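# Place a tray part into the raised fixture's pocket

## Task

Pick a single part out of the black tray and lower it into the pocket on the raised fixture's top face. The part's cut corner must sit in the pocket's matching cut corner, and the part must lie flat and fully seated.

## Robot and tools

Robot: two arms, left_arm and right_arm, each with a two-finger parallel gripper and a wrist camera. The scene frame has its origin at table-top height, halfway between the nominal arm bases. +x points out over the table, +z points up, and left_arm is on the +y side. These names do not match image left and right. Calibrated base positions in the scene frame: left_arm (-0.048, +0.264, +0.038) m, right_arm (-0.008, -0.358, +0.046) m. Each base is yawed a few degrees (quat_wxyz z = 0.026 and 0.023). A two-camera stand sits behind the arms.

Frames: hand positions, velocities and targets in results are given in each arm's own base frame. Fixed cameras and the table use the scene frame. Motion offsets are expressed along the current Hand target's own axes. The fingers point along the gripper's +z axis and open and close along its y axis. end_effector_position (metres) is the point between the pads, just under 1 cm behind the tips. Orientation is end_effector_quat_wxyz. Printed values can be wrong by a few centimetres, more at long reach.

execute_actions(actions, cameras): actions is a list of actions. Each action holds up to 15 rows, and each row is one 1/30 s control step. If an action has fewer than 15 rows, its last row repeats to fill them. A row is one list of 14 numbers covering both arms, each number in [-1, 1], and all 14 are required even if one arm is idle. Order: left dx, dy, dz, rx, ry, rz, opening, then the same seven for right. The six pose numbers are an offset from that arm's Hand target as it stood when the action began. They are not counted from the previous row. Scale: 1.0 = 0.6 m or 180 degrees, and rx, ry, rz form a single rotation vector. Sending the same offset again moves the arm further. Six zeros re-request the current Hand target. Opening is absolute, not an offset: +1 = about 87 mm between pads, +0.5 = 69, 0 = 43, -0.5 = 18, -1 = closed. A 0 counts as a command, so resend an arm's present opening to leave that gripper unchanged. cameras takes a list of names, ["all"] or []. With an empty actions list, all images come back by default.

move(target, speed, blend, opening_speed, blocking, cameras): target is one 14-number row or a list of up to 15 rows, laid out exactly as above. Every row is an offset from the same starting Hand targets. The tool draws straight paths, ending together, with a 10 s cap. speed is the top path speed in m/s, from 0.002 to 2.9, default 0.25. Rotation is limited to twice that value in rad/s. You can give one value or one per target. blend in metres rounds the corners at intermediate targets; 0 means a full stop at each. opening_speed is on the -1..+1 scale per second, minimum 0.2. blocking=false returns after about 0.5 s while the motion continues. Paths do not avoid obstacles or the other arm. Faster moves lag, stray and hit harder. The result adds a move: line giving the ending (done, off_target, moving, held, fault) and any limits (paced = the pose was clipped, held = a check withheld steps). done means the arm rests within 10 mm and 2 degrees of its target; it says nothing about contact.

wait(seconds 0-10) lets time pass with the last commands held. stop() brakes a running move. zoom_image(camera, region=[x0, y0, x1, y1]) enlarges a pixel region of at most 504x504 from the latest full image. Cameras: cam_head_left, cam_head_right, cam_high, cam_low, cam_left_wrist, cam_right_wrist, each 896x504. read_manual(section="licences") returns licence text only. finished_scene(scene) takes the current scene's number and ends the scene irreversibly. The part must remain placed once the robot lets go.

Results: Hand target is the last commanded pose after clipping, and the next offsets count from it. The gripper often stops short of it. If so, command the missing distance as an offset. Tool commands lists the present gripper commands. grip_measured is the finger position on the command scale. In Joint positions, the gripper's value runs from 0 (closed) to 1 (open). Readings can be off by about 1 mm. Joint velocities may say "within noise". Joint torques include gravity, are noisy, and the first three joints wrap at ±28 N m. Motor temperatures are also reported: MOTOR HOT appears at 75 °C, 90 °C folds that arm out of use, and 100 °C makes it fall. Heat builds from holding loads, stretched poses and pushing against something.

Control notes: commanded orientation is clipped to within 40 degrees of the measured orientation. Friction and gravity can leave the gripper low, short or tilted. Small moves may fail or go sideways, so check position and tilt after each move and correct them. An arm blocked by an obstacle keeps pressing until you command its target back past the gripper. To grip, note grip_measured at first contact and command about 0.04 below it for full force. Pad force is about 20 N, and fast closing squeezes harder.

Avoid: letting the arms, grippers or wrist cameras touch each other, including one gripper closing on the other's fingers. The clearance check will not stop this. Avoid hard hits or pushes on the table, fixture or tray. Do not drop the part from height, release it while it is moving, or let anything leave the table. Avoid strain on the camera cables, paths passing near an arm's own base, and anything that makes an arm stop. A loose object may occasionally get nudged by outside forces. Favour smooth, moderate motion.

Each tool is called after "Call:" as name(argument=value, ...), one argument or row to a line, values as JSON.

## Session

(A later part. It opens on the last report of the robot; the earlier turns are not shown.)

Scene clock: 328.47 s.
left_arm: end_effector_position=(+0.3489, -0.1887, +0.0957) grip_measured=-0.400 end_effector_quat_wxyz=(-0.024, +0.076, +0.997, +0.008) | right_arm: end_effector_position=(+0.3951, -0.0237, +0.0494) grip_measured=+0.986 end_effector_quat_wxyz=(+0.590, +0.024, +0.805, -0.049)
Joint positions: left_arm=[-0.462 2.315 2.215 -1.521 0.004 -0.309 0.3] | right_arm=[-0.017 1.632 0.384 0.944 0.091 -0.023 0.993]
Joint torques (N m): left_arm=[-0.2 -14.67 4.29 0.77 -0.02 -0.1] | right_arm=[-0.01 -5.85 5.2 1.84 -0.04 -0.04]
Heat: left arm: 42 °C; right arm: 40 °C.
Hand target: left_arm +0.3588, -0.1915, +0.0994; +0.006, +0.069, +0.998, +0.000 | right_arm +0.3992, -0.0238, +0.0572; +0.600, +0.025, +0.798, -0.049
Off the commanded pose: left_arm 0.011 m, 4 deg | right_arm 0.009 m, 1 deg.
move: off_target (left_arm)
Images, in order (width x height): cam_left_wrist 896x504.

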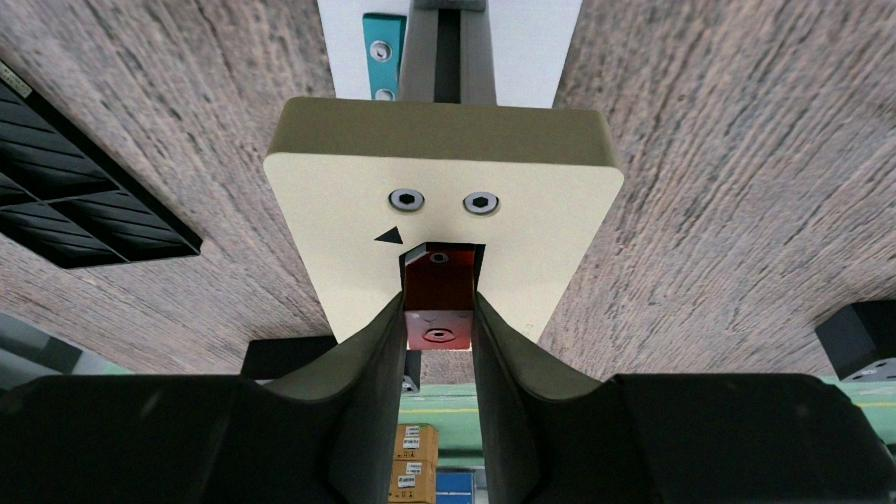

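Call:
zoom_image(
  camera="cam_left_wrist",
  region=[370, 200, 510, 370],
)

Call:
execute_actions(
  actions=[],
  cameras=["cam_left_wrist","cam_head_left","cam_head_right"],
)

Call:
zoom_image(
  camera="cam_head_left",
  region=[290, 170, 370, 260],
)

Call:
zoom_image(
  camera="cam_head_right",
  region=[290, 170, 370, 260],
)

Scaled by 2.965 from the camera's 896x504 image, which has a finer 1280x720 frame.

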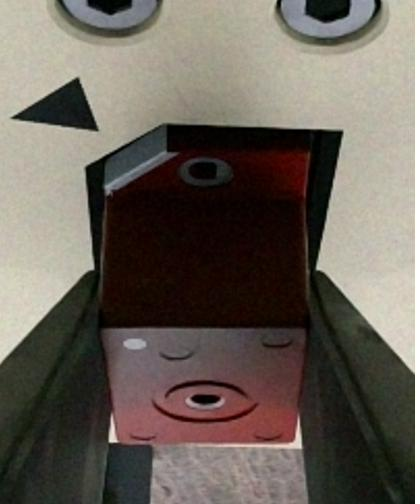

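Scene clock: 332.37 s.
left_arm: end_effector_position=(+0.3489, -0.1887, +0.0957) grip_measured=-0.400 end_effector_quat_wxyz=(-0.024, +0.076, +0.997, +0.008) | right_arm: end_effector_position=(+0.3951, -0.0237, +0.0494) grip_measured=+0.986 end_effector_quat_wxyz=(+0.590, +0.024, +0.805, -0.049)
Joint positions: left_arm=[-0.462 2.315 2.215 -1.521 0.004 -0.309 0.3] | right_arm=[-0.017 1.632 0.384 0.944 0.091 -0.023 0.993]
Joint velocities: within noise
Joint torques (N m): left_arm=[-0.21 -14.67 4.3 0.77 -0.02 -0.1] | right_arm=[0.01 -5.85 5.19 1.85 -0.04 -0.04]
Motor temperatures (°C): left_arm=[18 42 28 22 18 19 20] | right_arm=[21 27 26 40 20 19 17]
Heat: left arm: 42 °C; right arm: 40 °C.
Hand target: left_arm +0.3588, -0.1915, +0.0994; +0.006, +0.069, +0.998, +0.000 | right_arm +0.3992, -0.0238, +0.0572; +0.600, +0.025, +0.798, -0.049
Tool commands: left_gripper/opening=-0.55 right_gripper/opening=+1.0
Off the commanded pose: left_arm 0.011 m, 4 deg | right_arm 0.009 m, 1 deg.
Images, in order (width x height): cam_head_left 896x504, cam_head_right 896x504, cam_left_wrist 896x504.

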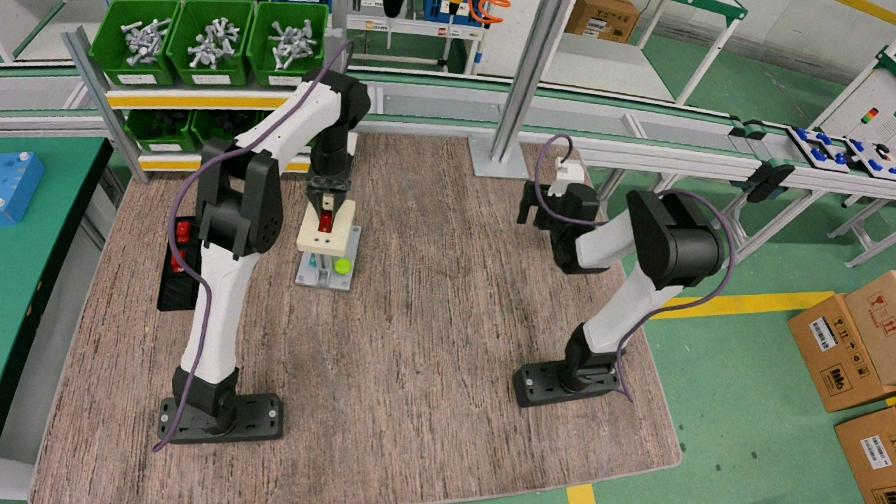

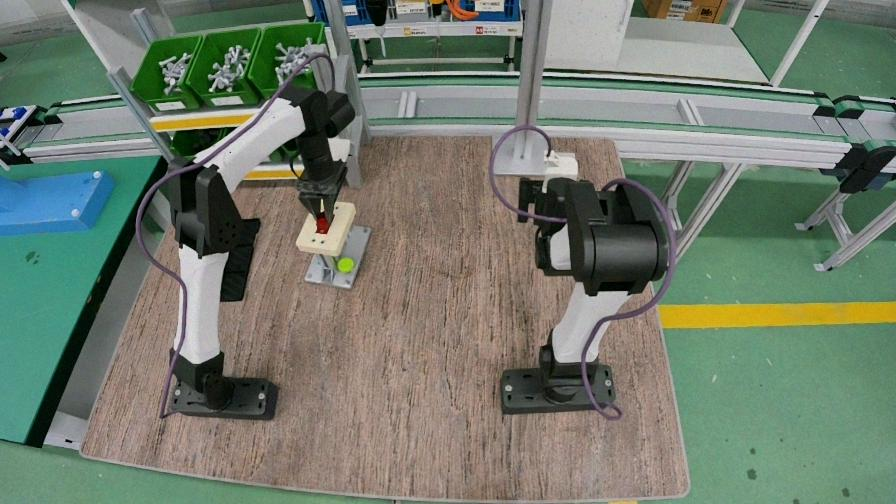

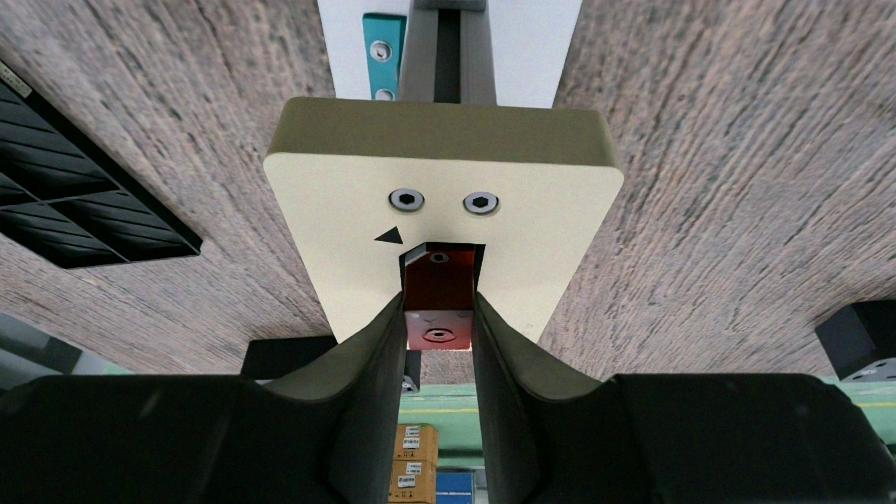

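Scaled by 5.600 from the camera's 896x504 image, which has a finer 1280x720 frame.

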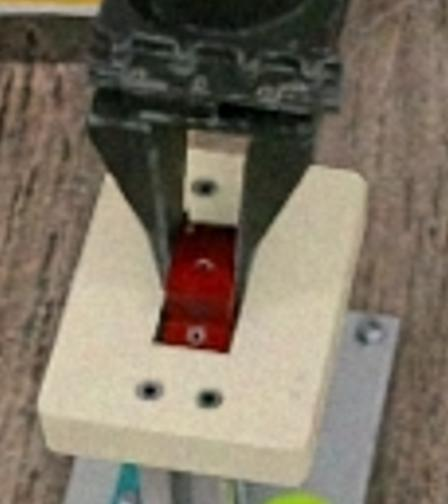

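Scaled by 5.600 from the camera's 896x504 image, which has a finer 1280x720 frame.

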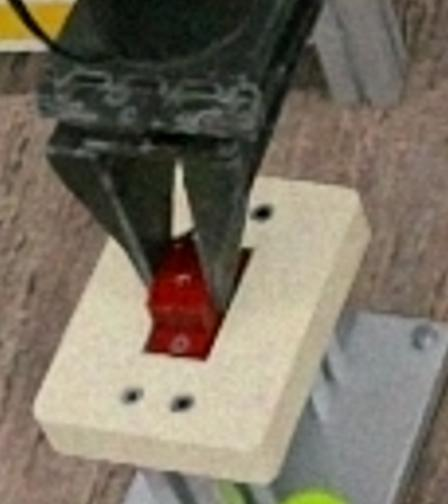

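Call:
move(
  target=[0, 0, 0, 0, -0.012, 0.014, -0.55, 0, 0, 0, 0, 0, 0, 1],
  cameras=["cam_left_wrist"],
  speed=0.04,
)

Call:
zoom_image(
  camera="cam_left_wrist",
  region=[370, 200, 510, 370],
)

Scene clock: 346.57 s.
left_arm: end_effector_position=(+0.3488, -0.1891, +0.0959) grip_measured=-0.400 end_effector_quat_wxyz=(-0.008, +0.084, +0.996, +0.001) | right_arm: end_effector_position=(+0.3951, -0.0237, +0.0494) grip_measured=+0.986 end_effector_quat_wxyz=(+0.590, +0.024, +0.805, -0.049)
Joint positions: left_arm=[-0.464 2.27 2.146 -1.463 0.004 -0.297 0.3] | right_arm=[-0.017 1.632 0.384 0.944 0.091 -0.023 0.993]
Joint torques (N m): left_arm=[-0.84 -14.45 4.27 0.86 -0.15 0.12] | right_arm=[0.01 -5.85 5.19 1.85 -0.04 -0.04]
Heat: left arm: 42 °C; right arm: 40 °C.
Hand target: left_arm +0.3587, -0.1916, +0.0994; +0.025, +0.091, +0.995, -0.001 | right_arm +0.3992, -0.0238, +0.0572; +0.600, +0.025, +0.798, -0.049
Off the commanded pose: left_arm 0.011 m, 4 deg | right_arm 0.009 m, 1 deg.
move: off_target (left_arm)
Images, in order (width x height): cam_left_wrist 896x504.

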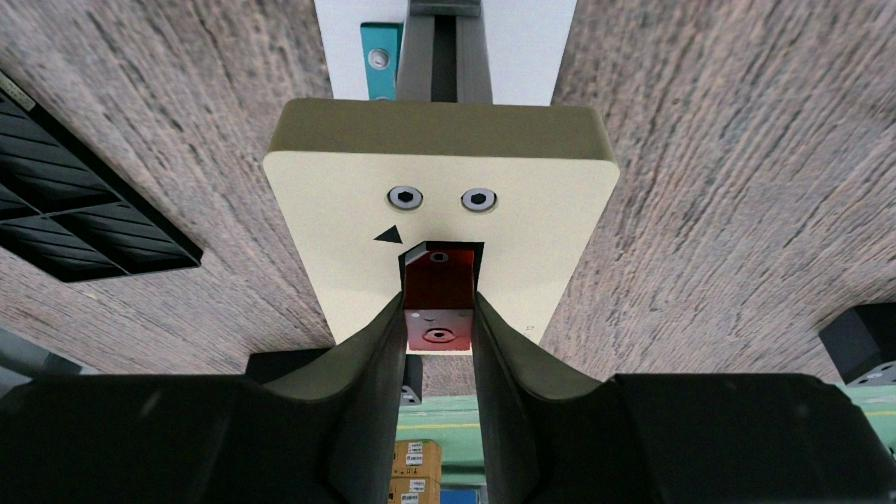

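Scaled by 2.965 from the camera's 896x504 image, which has a finer 1280x720 frame.

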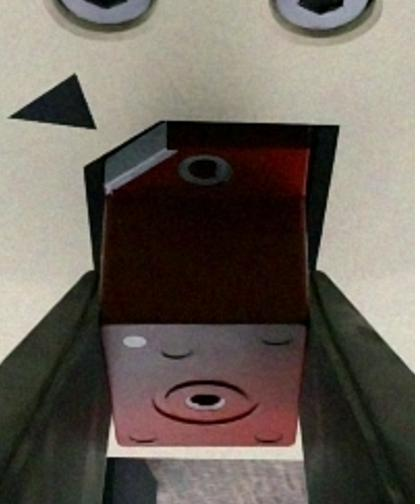

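Call:
move(
  target=[0, -0.001, 0.008, 0, 0, 0, -0.55, 0, 0, 0, 0, 0, 0, 1],
  cameras=["cam_left_wrist","cam_head_left","cam_head_right"],
  speed=0.04,
)

Call:
zoom_image(
  camera="cam_left_wrist",
  region=[370, 200, 510, 370],
)

Call:
zoom_image(
  camera="cam_head_left",
  region=[290, 170, 370, 260],
)

Call:
zoom_image(
  camera="cam_head_right",
  region=[290, 170, 370, 260],
)

Scene clock: 353.97 s.
left_arm: end_effector_position=(+0.3489, -0.1891, +0.0957) grip_measured=-0.400 end_effector_quat_wxyz=(-0.005, +0.084, +0.996, +0.000) | right_arm: end_effector_position=(+0.3951, -0.0237, +0.0494) grip_measured=+0.986 end_effector_quat_wxyz=(+0.590, +0.024, +0.805, -0.049)
Joint positions: left_arm=[-0.464 2.26 2.13 -1.449 0.004 -0.296 0.3] | right_arm=[-0.017 1.632 0.384 0.944 0.091 -0.023 0.993]
Joint torques (N m): left_arm=[-0.95 -13.45 3.89 0.92 -0.15 0.11] | right_arm=[0.01 -5.85 5.19 1.84 -0.04 -0.04]
Heat: left arm: 42 °C; right arm: 40 °C.
Hand target: left_arm +0.3589, -0.1922, +0.0946; +0.025, +0.091, +0.995, -0.001 | right_arm +0.3992, -0.0238, +0.0572; +0.600, +0.025, +0.798, -0.049
Off the commanded pose: left_arm 0.010 m, 4 deg | right_arm 0.009 m, 1 deg.
move: off_target (left_arm)
Images, in order (width x height): cam_head_left 896x504, cam_head_right 896x504, cam_left_wrist 896x504.

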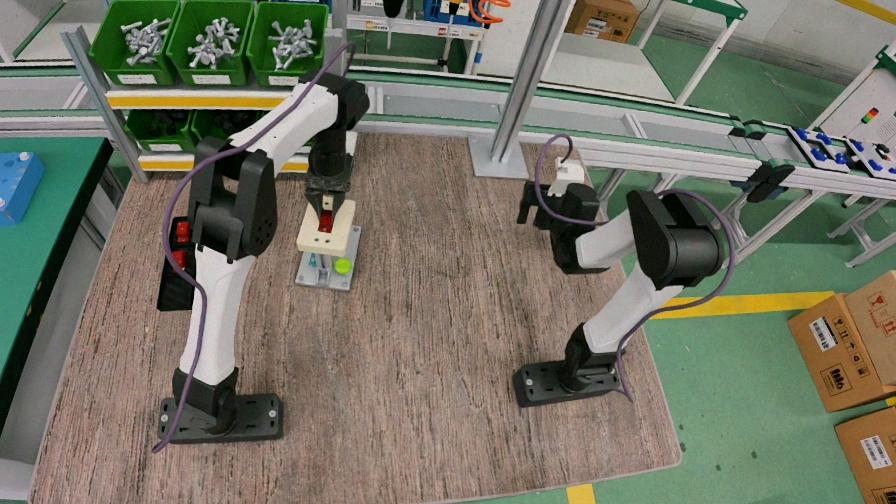

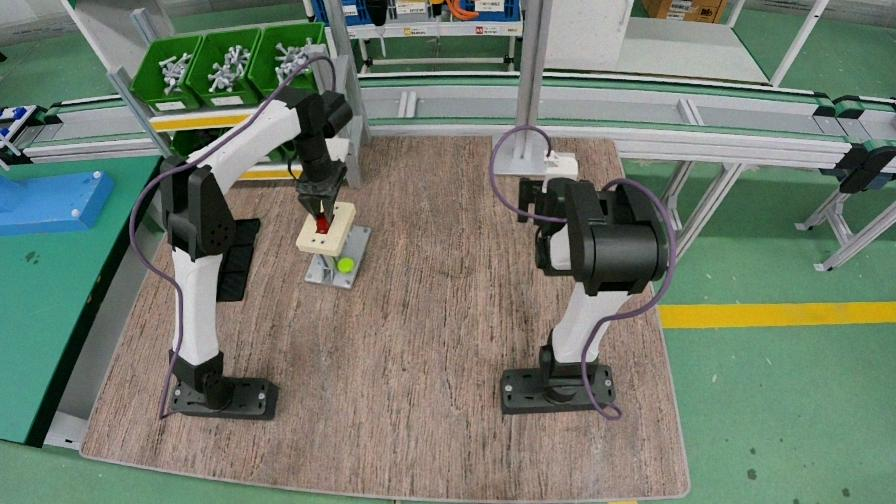

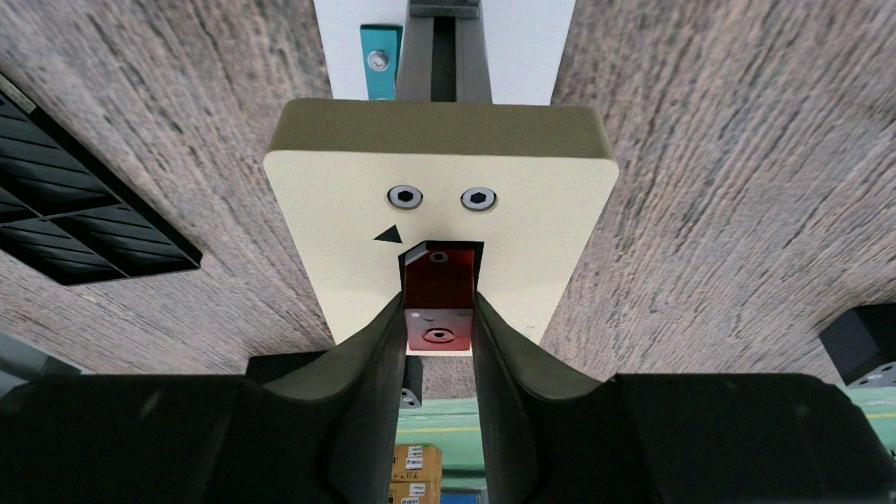

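Scaled by 2.965 from the camera's 896x504 image, which has a finer 1280x720 frame.

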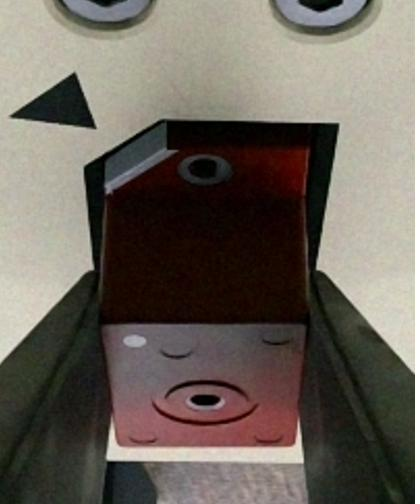

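Scaled by 5.600 from the camera's 896x504 image, which has a finer 1280x720 frame.

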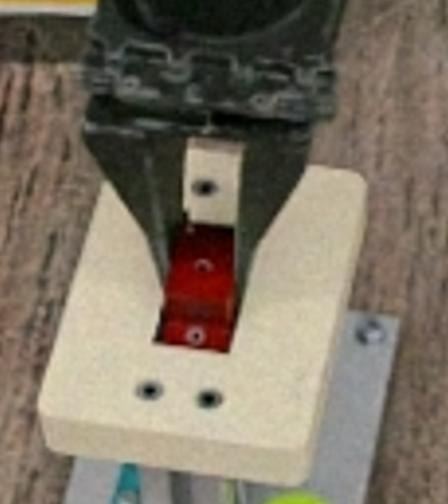

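Scaled by 5.600 from the camera's 896x504 image, which has a finer 1280x720 frame.

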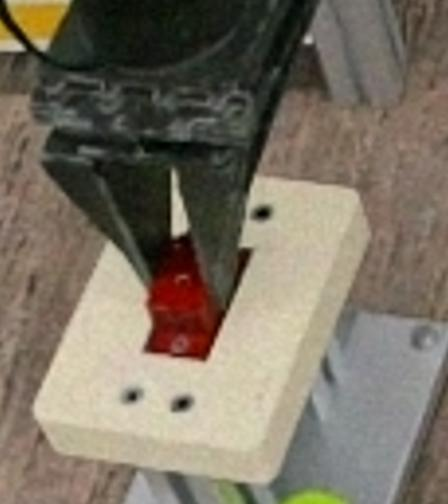

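Call:
move(
  target=[0, -0.002, 0.012, 0, 0, 0, -0.55, 0, 0, 0, 0, 0, 0, 1],
  cameras=["cam_left_wrist"],
  speed=0.04,
)

Call:
zoom_image(
  camera="cam_left_wrist",
  region=[370, 200, 510, 370],
)

Scene clock: 370.37 s.
left_arm: end_effector_position=(+0.3483, -0.1903, +0.0953) grip_measured=-0.400 end_effector_quat_wxyz=(+0.000, +0.086, +0.996, -0.002) | right_arm: end_effector_position=(+0.3951, -0.0237, +0.0494) grip_measured=+0.986 end_effector_quat_wxyz=(+0.590, +0.024, +0.805, -0.049)
Joint positions: left_arm=[-0.468 2.246 2.106 -1.428 0.004 -0.296 0.3] | right_arm=[-0.017 1.632 0.384 0.944 0.091 -0.023 0.993]
Joint torques (N m): left_arm=[-0.84 -11.97 3.36 1.03 -0.15 0.08] | right_arm=[0.01 -5.86 5.19 1.84 -0.04 -0.03]
Heat: left arm: 41 °C; right arm: 40 °C.
Hand target: left_arm +0.3589, -0.1934, +0.0874; +0.025, +0.091, +0.996, -0.001 | right_arm +0.3992, -0.0238, +0.0572; +0.600, +0.025, +0.798, -0.049
Off the commanded pose: left_arm 0.014 m, 3 deg | right_arm 0.009 m, 1 deg.
move: off_target (left_arm)
Images, in order (width x height): cam_left_wrist 896x504.

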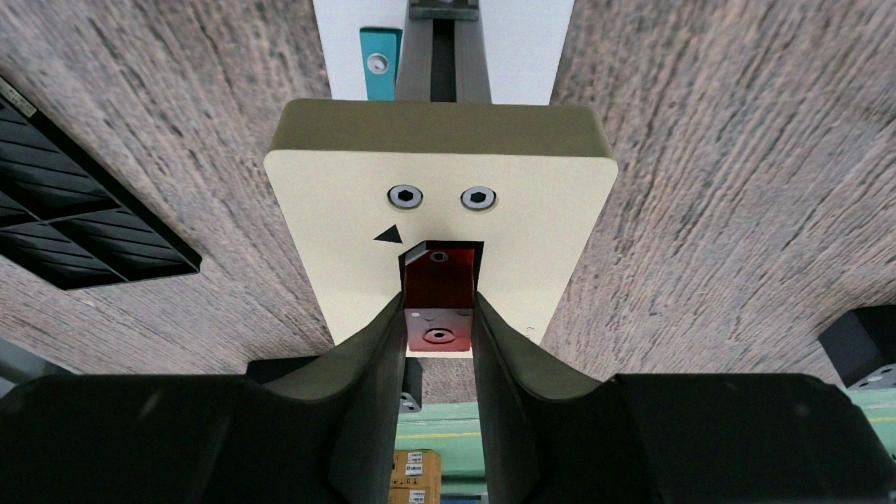

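Scaled by 2.965 from the camera's 896x504 image, which has a finer 1280x720 frame.

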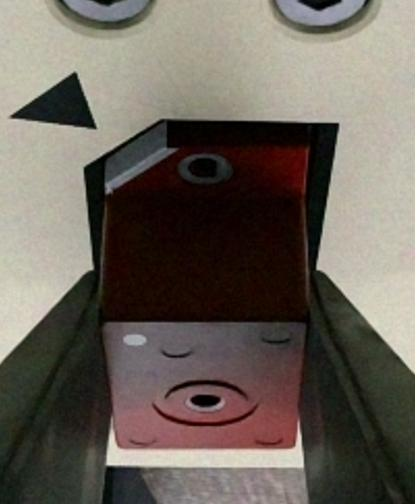

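Call:
move(
  target=[0, 0, -0.004, 0, 0, 0, -0.2, 0, 0, 0, 0, 0, 0, 1],
  cameras=["cam_left_wrist","cam_head_left"],
  speed=0.04,
  opening_speed=0.3,
)

Call:
zoom_image(
  camera="cam_left_wrist",
  region=[370, 200, 510, 370],
)

Call:
zoom_image(
  camera="cam_head_left",
  region=[290, 170, 370, 260],
)

Scene clock: 377.73 s.
left_arm: end_effector_position=(+0.3502, -0.1896, +0.0926) grip_measured=-0.200 end_effector_quat_wxyz=(+0.004, +0.088, +0.996, +0.000) | right_arm: end_effector_position=(+0.3951, -0.0237, +0.0494) grip_measured=+0.986 end_effector_quat_wxyz=(+0.590, +0.024, +0.805, -0.049)
Joint positions: left_arm=[-0.468 2.246 2.096 -1.414 -0.004 -0.292 0.4] | right_arm=[-0.017 1.632 0.384 0.944 0.091 -0.023 0.993]
Joint torques (N m): left_arm=[-0.84 -12.1 5.04 0.82 -0.07 0.04] | right_arm=[0.01 -5.85 5.2 1.85 -0.04 -0.04]
Heat: left arm: 42 °C; right arm: 40 °C.
Hand target: left_arm +0.3588, -0.1934, +0.0898; +0.025, +0.091, +0.995, -0.001 | right_arm +0.3992, -0.0238, +0.0572; +0.600, +0.025, +0.798, -0.049
Off the commanded pose: left_arm 0.010 m, 2 deg | right_arm 0.009 m, 1 deg.
move: done
Images, in order (width x height): cam_head_left 896x504, cam_left_wrist 896x504.

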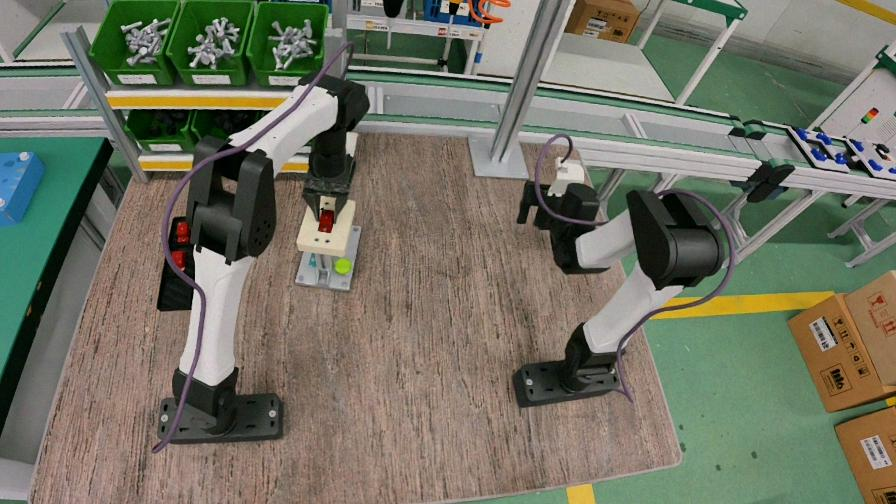

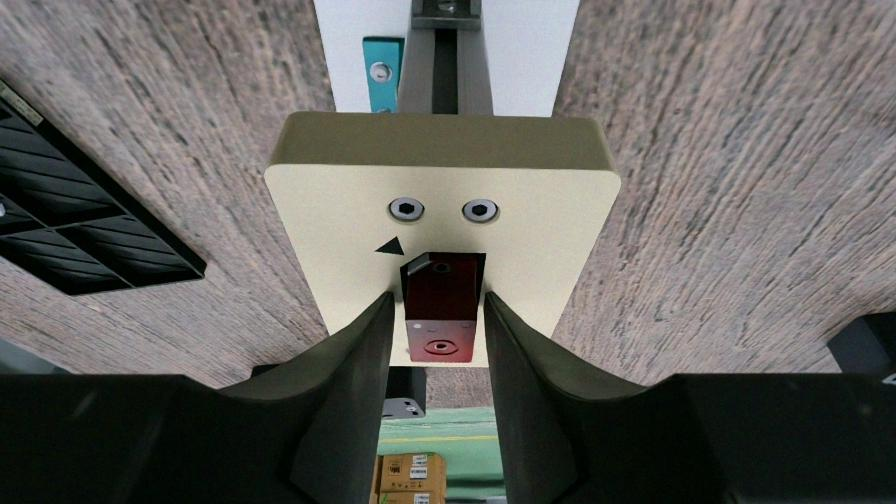

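Scaled by 2.965 from the camera's 896x504 image, which has a finer 1280x720 frame.

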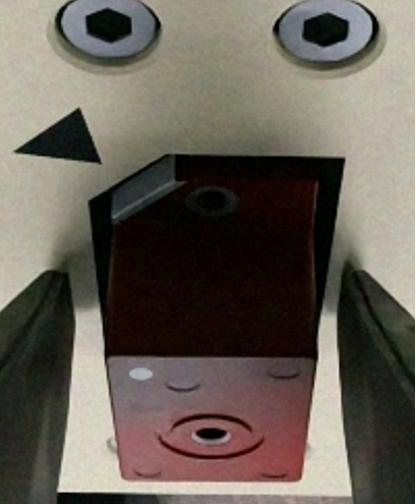

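Scaled by 5.600 from the camera's 896x504 image, which has a finer 1280x720 frame.

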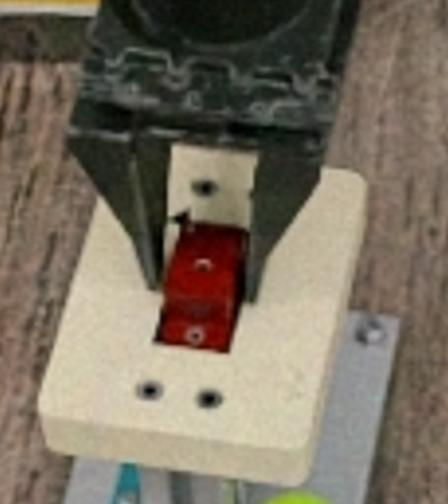

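Call:
move(
  target=[
    [0, 0, -0.01, 0, 0, 0, 0, 0, 0, 0, 0, 0, 0, 1],
    [0, 0, -0.1, 0, 0, 0, 0, 0, 0, 0, 0, 0, 0, 1],
  ],
  cameras=["cam_left_wrist","cam_head_left","cam_head_right"],
  speed=0.08,
)

Call:
zoom_image(
  camera="cam_left_wrist",
  region=[350, 130, 530, 330],
)

Call:
zoom_image(
  camera="cam_head_left",
  region=[290, 170, 370, 260],
)

Call:
zoom_image(
  camera="cam_head_right",
  region=[290, 170, 370, 260],
)

Scene clock: 386.23 s.
left_arm: end_effector_position=(+0.3548, -0.1957, +0.1358) grip_measured=+0.000 end_effector_quat_wxyz=(+0.032, +0.095, +0.995, -0.011) | right_arm: end_effector_position=(+0.3951, -0.0237, +0.0494) grip_measured=+0.986 end_effector_quat_wxyz=(+0.590, +0.024, +0.805, -0.049)
Joint positions: left_arm=[-0.477 2.246 2.279 -1.536 -0.004 -0.286 0.5] | right_arm=[-0.017 1.632 0.384 0.944 0.091 -0.023 0.993]
Joint torques (N m): left_arm=[-0.12 -13.64 8.32 0.29 -0.05 -0.03] | right_arm=[0.01 -5.85 5.2 1.84 -0.04 -0.04]
Heat: left arm: 43 °C; right arm: 40 °C.
Hand target: left_arm +0.3559, -0.1930, +0.1497; +0.025, +0.091, +0.996, -0.001 | right_arm +0.3992, -0.0238, +0.0572; +0.600, +0.025, +0.798, -0.049
Off the commanded pose: left_arm 0.014 m, 1 deg | right_arm 0.009 m, 1 deg.
joint sent to its limit (left arm) — joint 4 (wrist pitch), lower limit. The joint targets are off in orientation, not in position.
move: off_target (left_arm)
Images, in order (width x height): cam_head_left 896x504, cam_head_right 896x504, cam_left_wrist 896x504.

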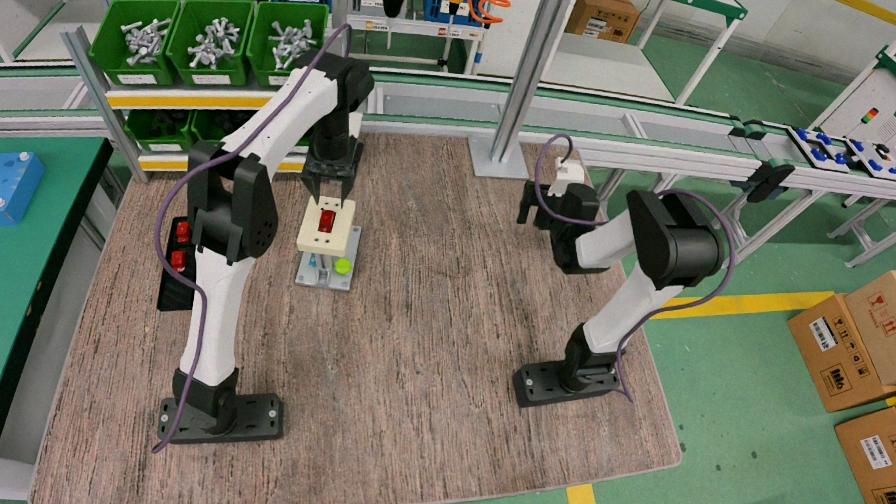

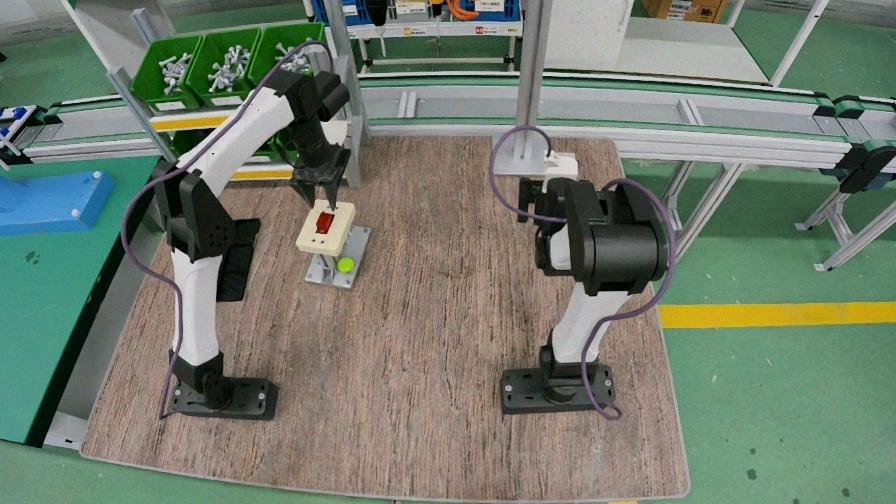

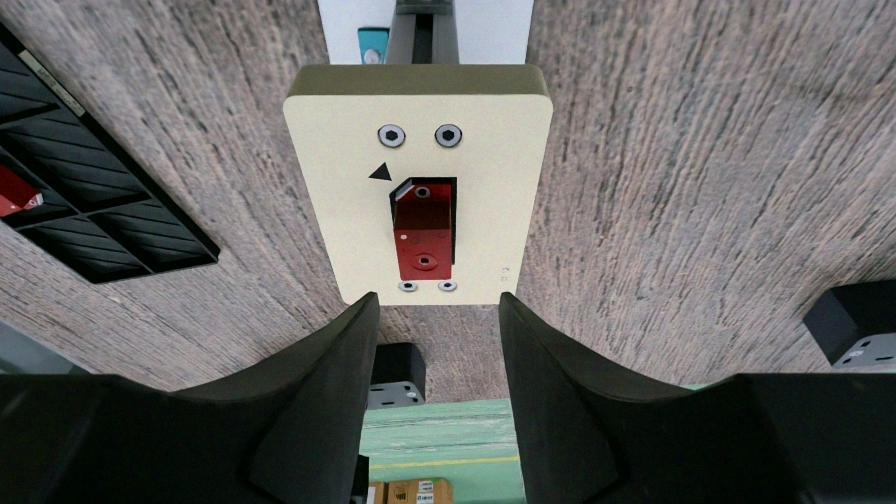

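Scaled by 2.520 from the camera's 896x504 image, which has a finer 1280x720 frame.

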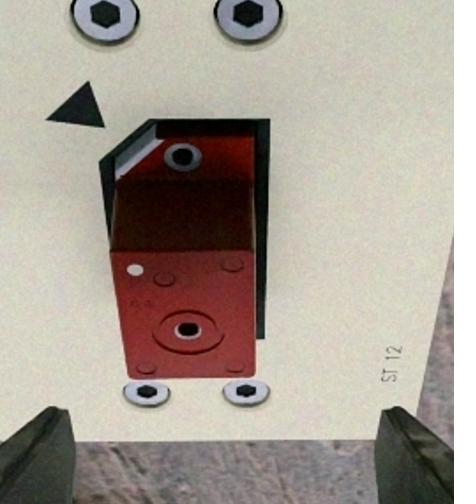

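Scaled by 5.600 from the camera's 896x504 image, which has a finer 1280x720 frame.

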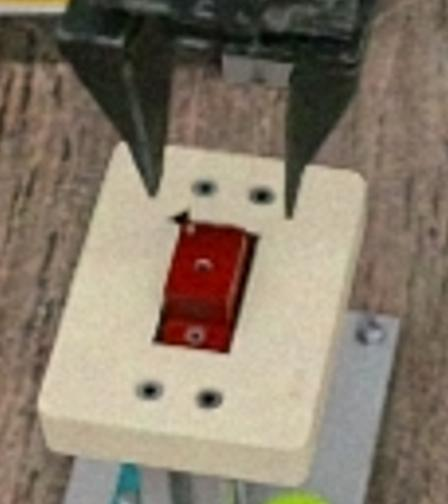

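Scaled by 5.600 from the camera's 896x504 image, which has a finer 1280x720 frame.

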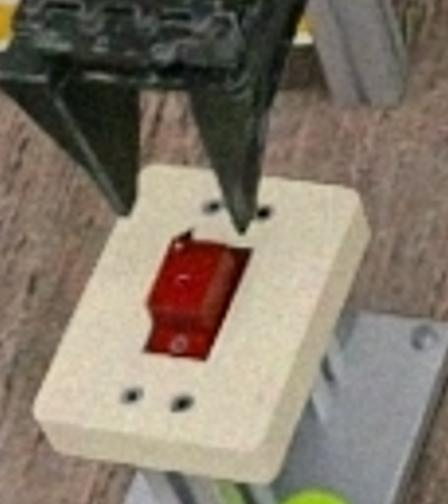

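Call:
move(
  target=[
    [0, 0, -0.1, 0, -0.05, 0, 0, 0, 0, 0, 0, 0, 0, 1],
    [-0.05, 0, -0.1, 0, -0.40, 0, 0, 0, 0, 0, 0, 0, 0, 1],
  ],
  cameras=["cam_left_wrist"],
  speed=0.25,
  blend=0.02,
)

Scene clock: 403.03 s.
left_arm: end_effector_position=(+0.3809, -0.1980, +0.1970) grip_measured=+0.000 end_effector_quat_wxyz=(+0.586, +0.080, +0.805, -0.051) | right_arm: end_effector_position=(+0.3951, -0.0237, +0.0494) grip_measured=+0.986 end_effector_quat_wxyz=(+0.590, +0.024, +0.805, -0.049)
Joint positions: left_arm=[-0.638 1.381 0.913 0.122 -0.428 -0.137 0.5] | right_arm=[-0.017 1.632 0.384 0.944 0.091 -0.023 0.993]
Joint torques (N m): left_arm=[-0.75 -7.65 6.94 2.15 -0.17 0.1] | right_arm=[0.01 -5.83 5.2 1.85 -0.04 -0.03]
Heat: left arm: 45 °C; right arm: 41 °C.
Hand target: left_arm +0.3823, -0.1980, +0.2113; +0.605, +0.073, +0.791, -0.055 | right_arm +0.3992, -0.0238, +0.0572; +0.600, +0.025, +0.798, -0.049
Off the commanded pose: left_arm 0.014 m, 3 deg | right_arm 0.009 m, 1 deg.
move: off_target (left_arm)
Images, in order (width x height): cam_left_wrist 896x504.

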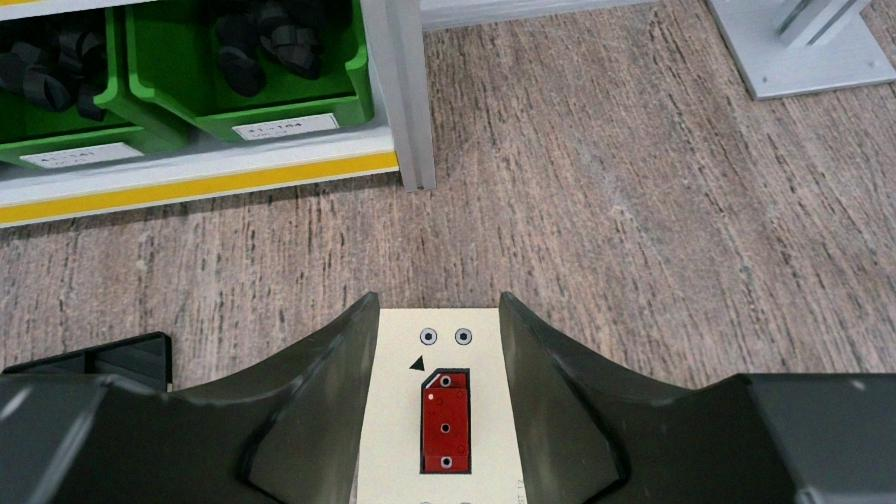

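Great view.

Call:
zoom_image(
  camera="cam_left_wrist",
  region=[400, 350, 500, 490],
)

Scaled by 3.600 from the camera's 896x504 image, which has a finer 1280x720 frame.

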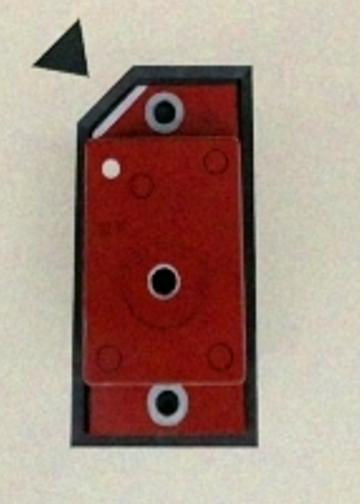

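Call:
finished_scene(
  scene=1,
)

The scene is finished: the task was done.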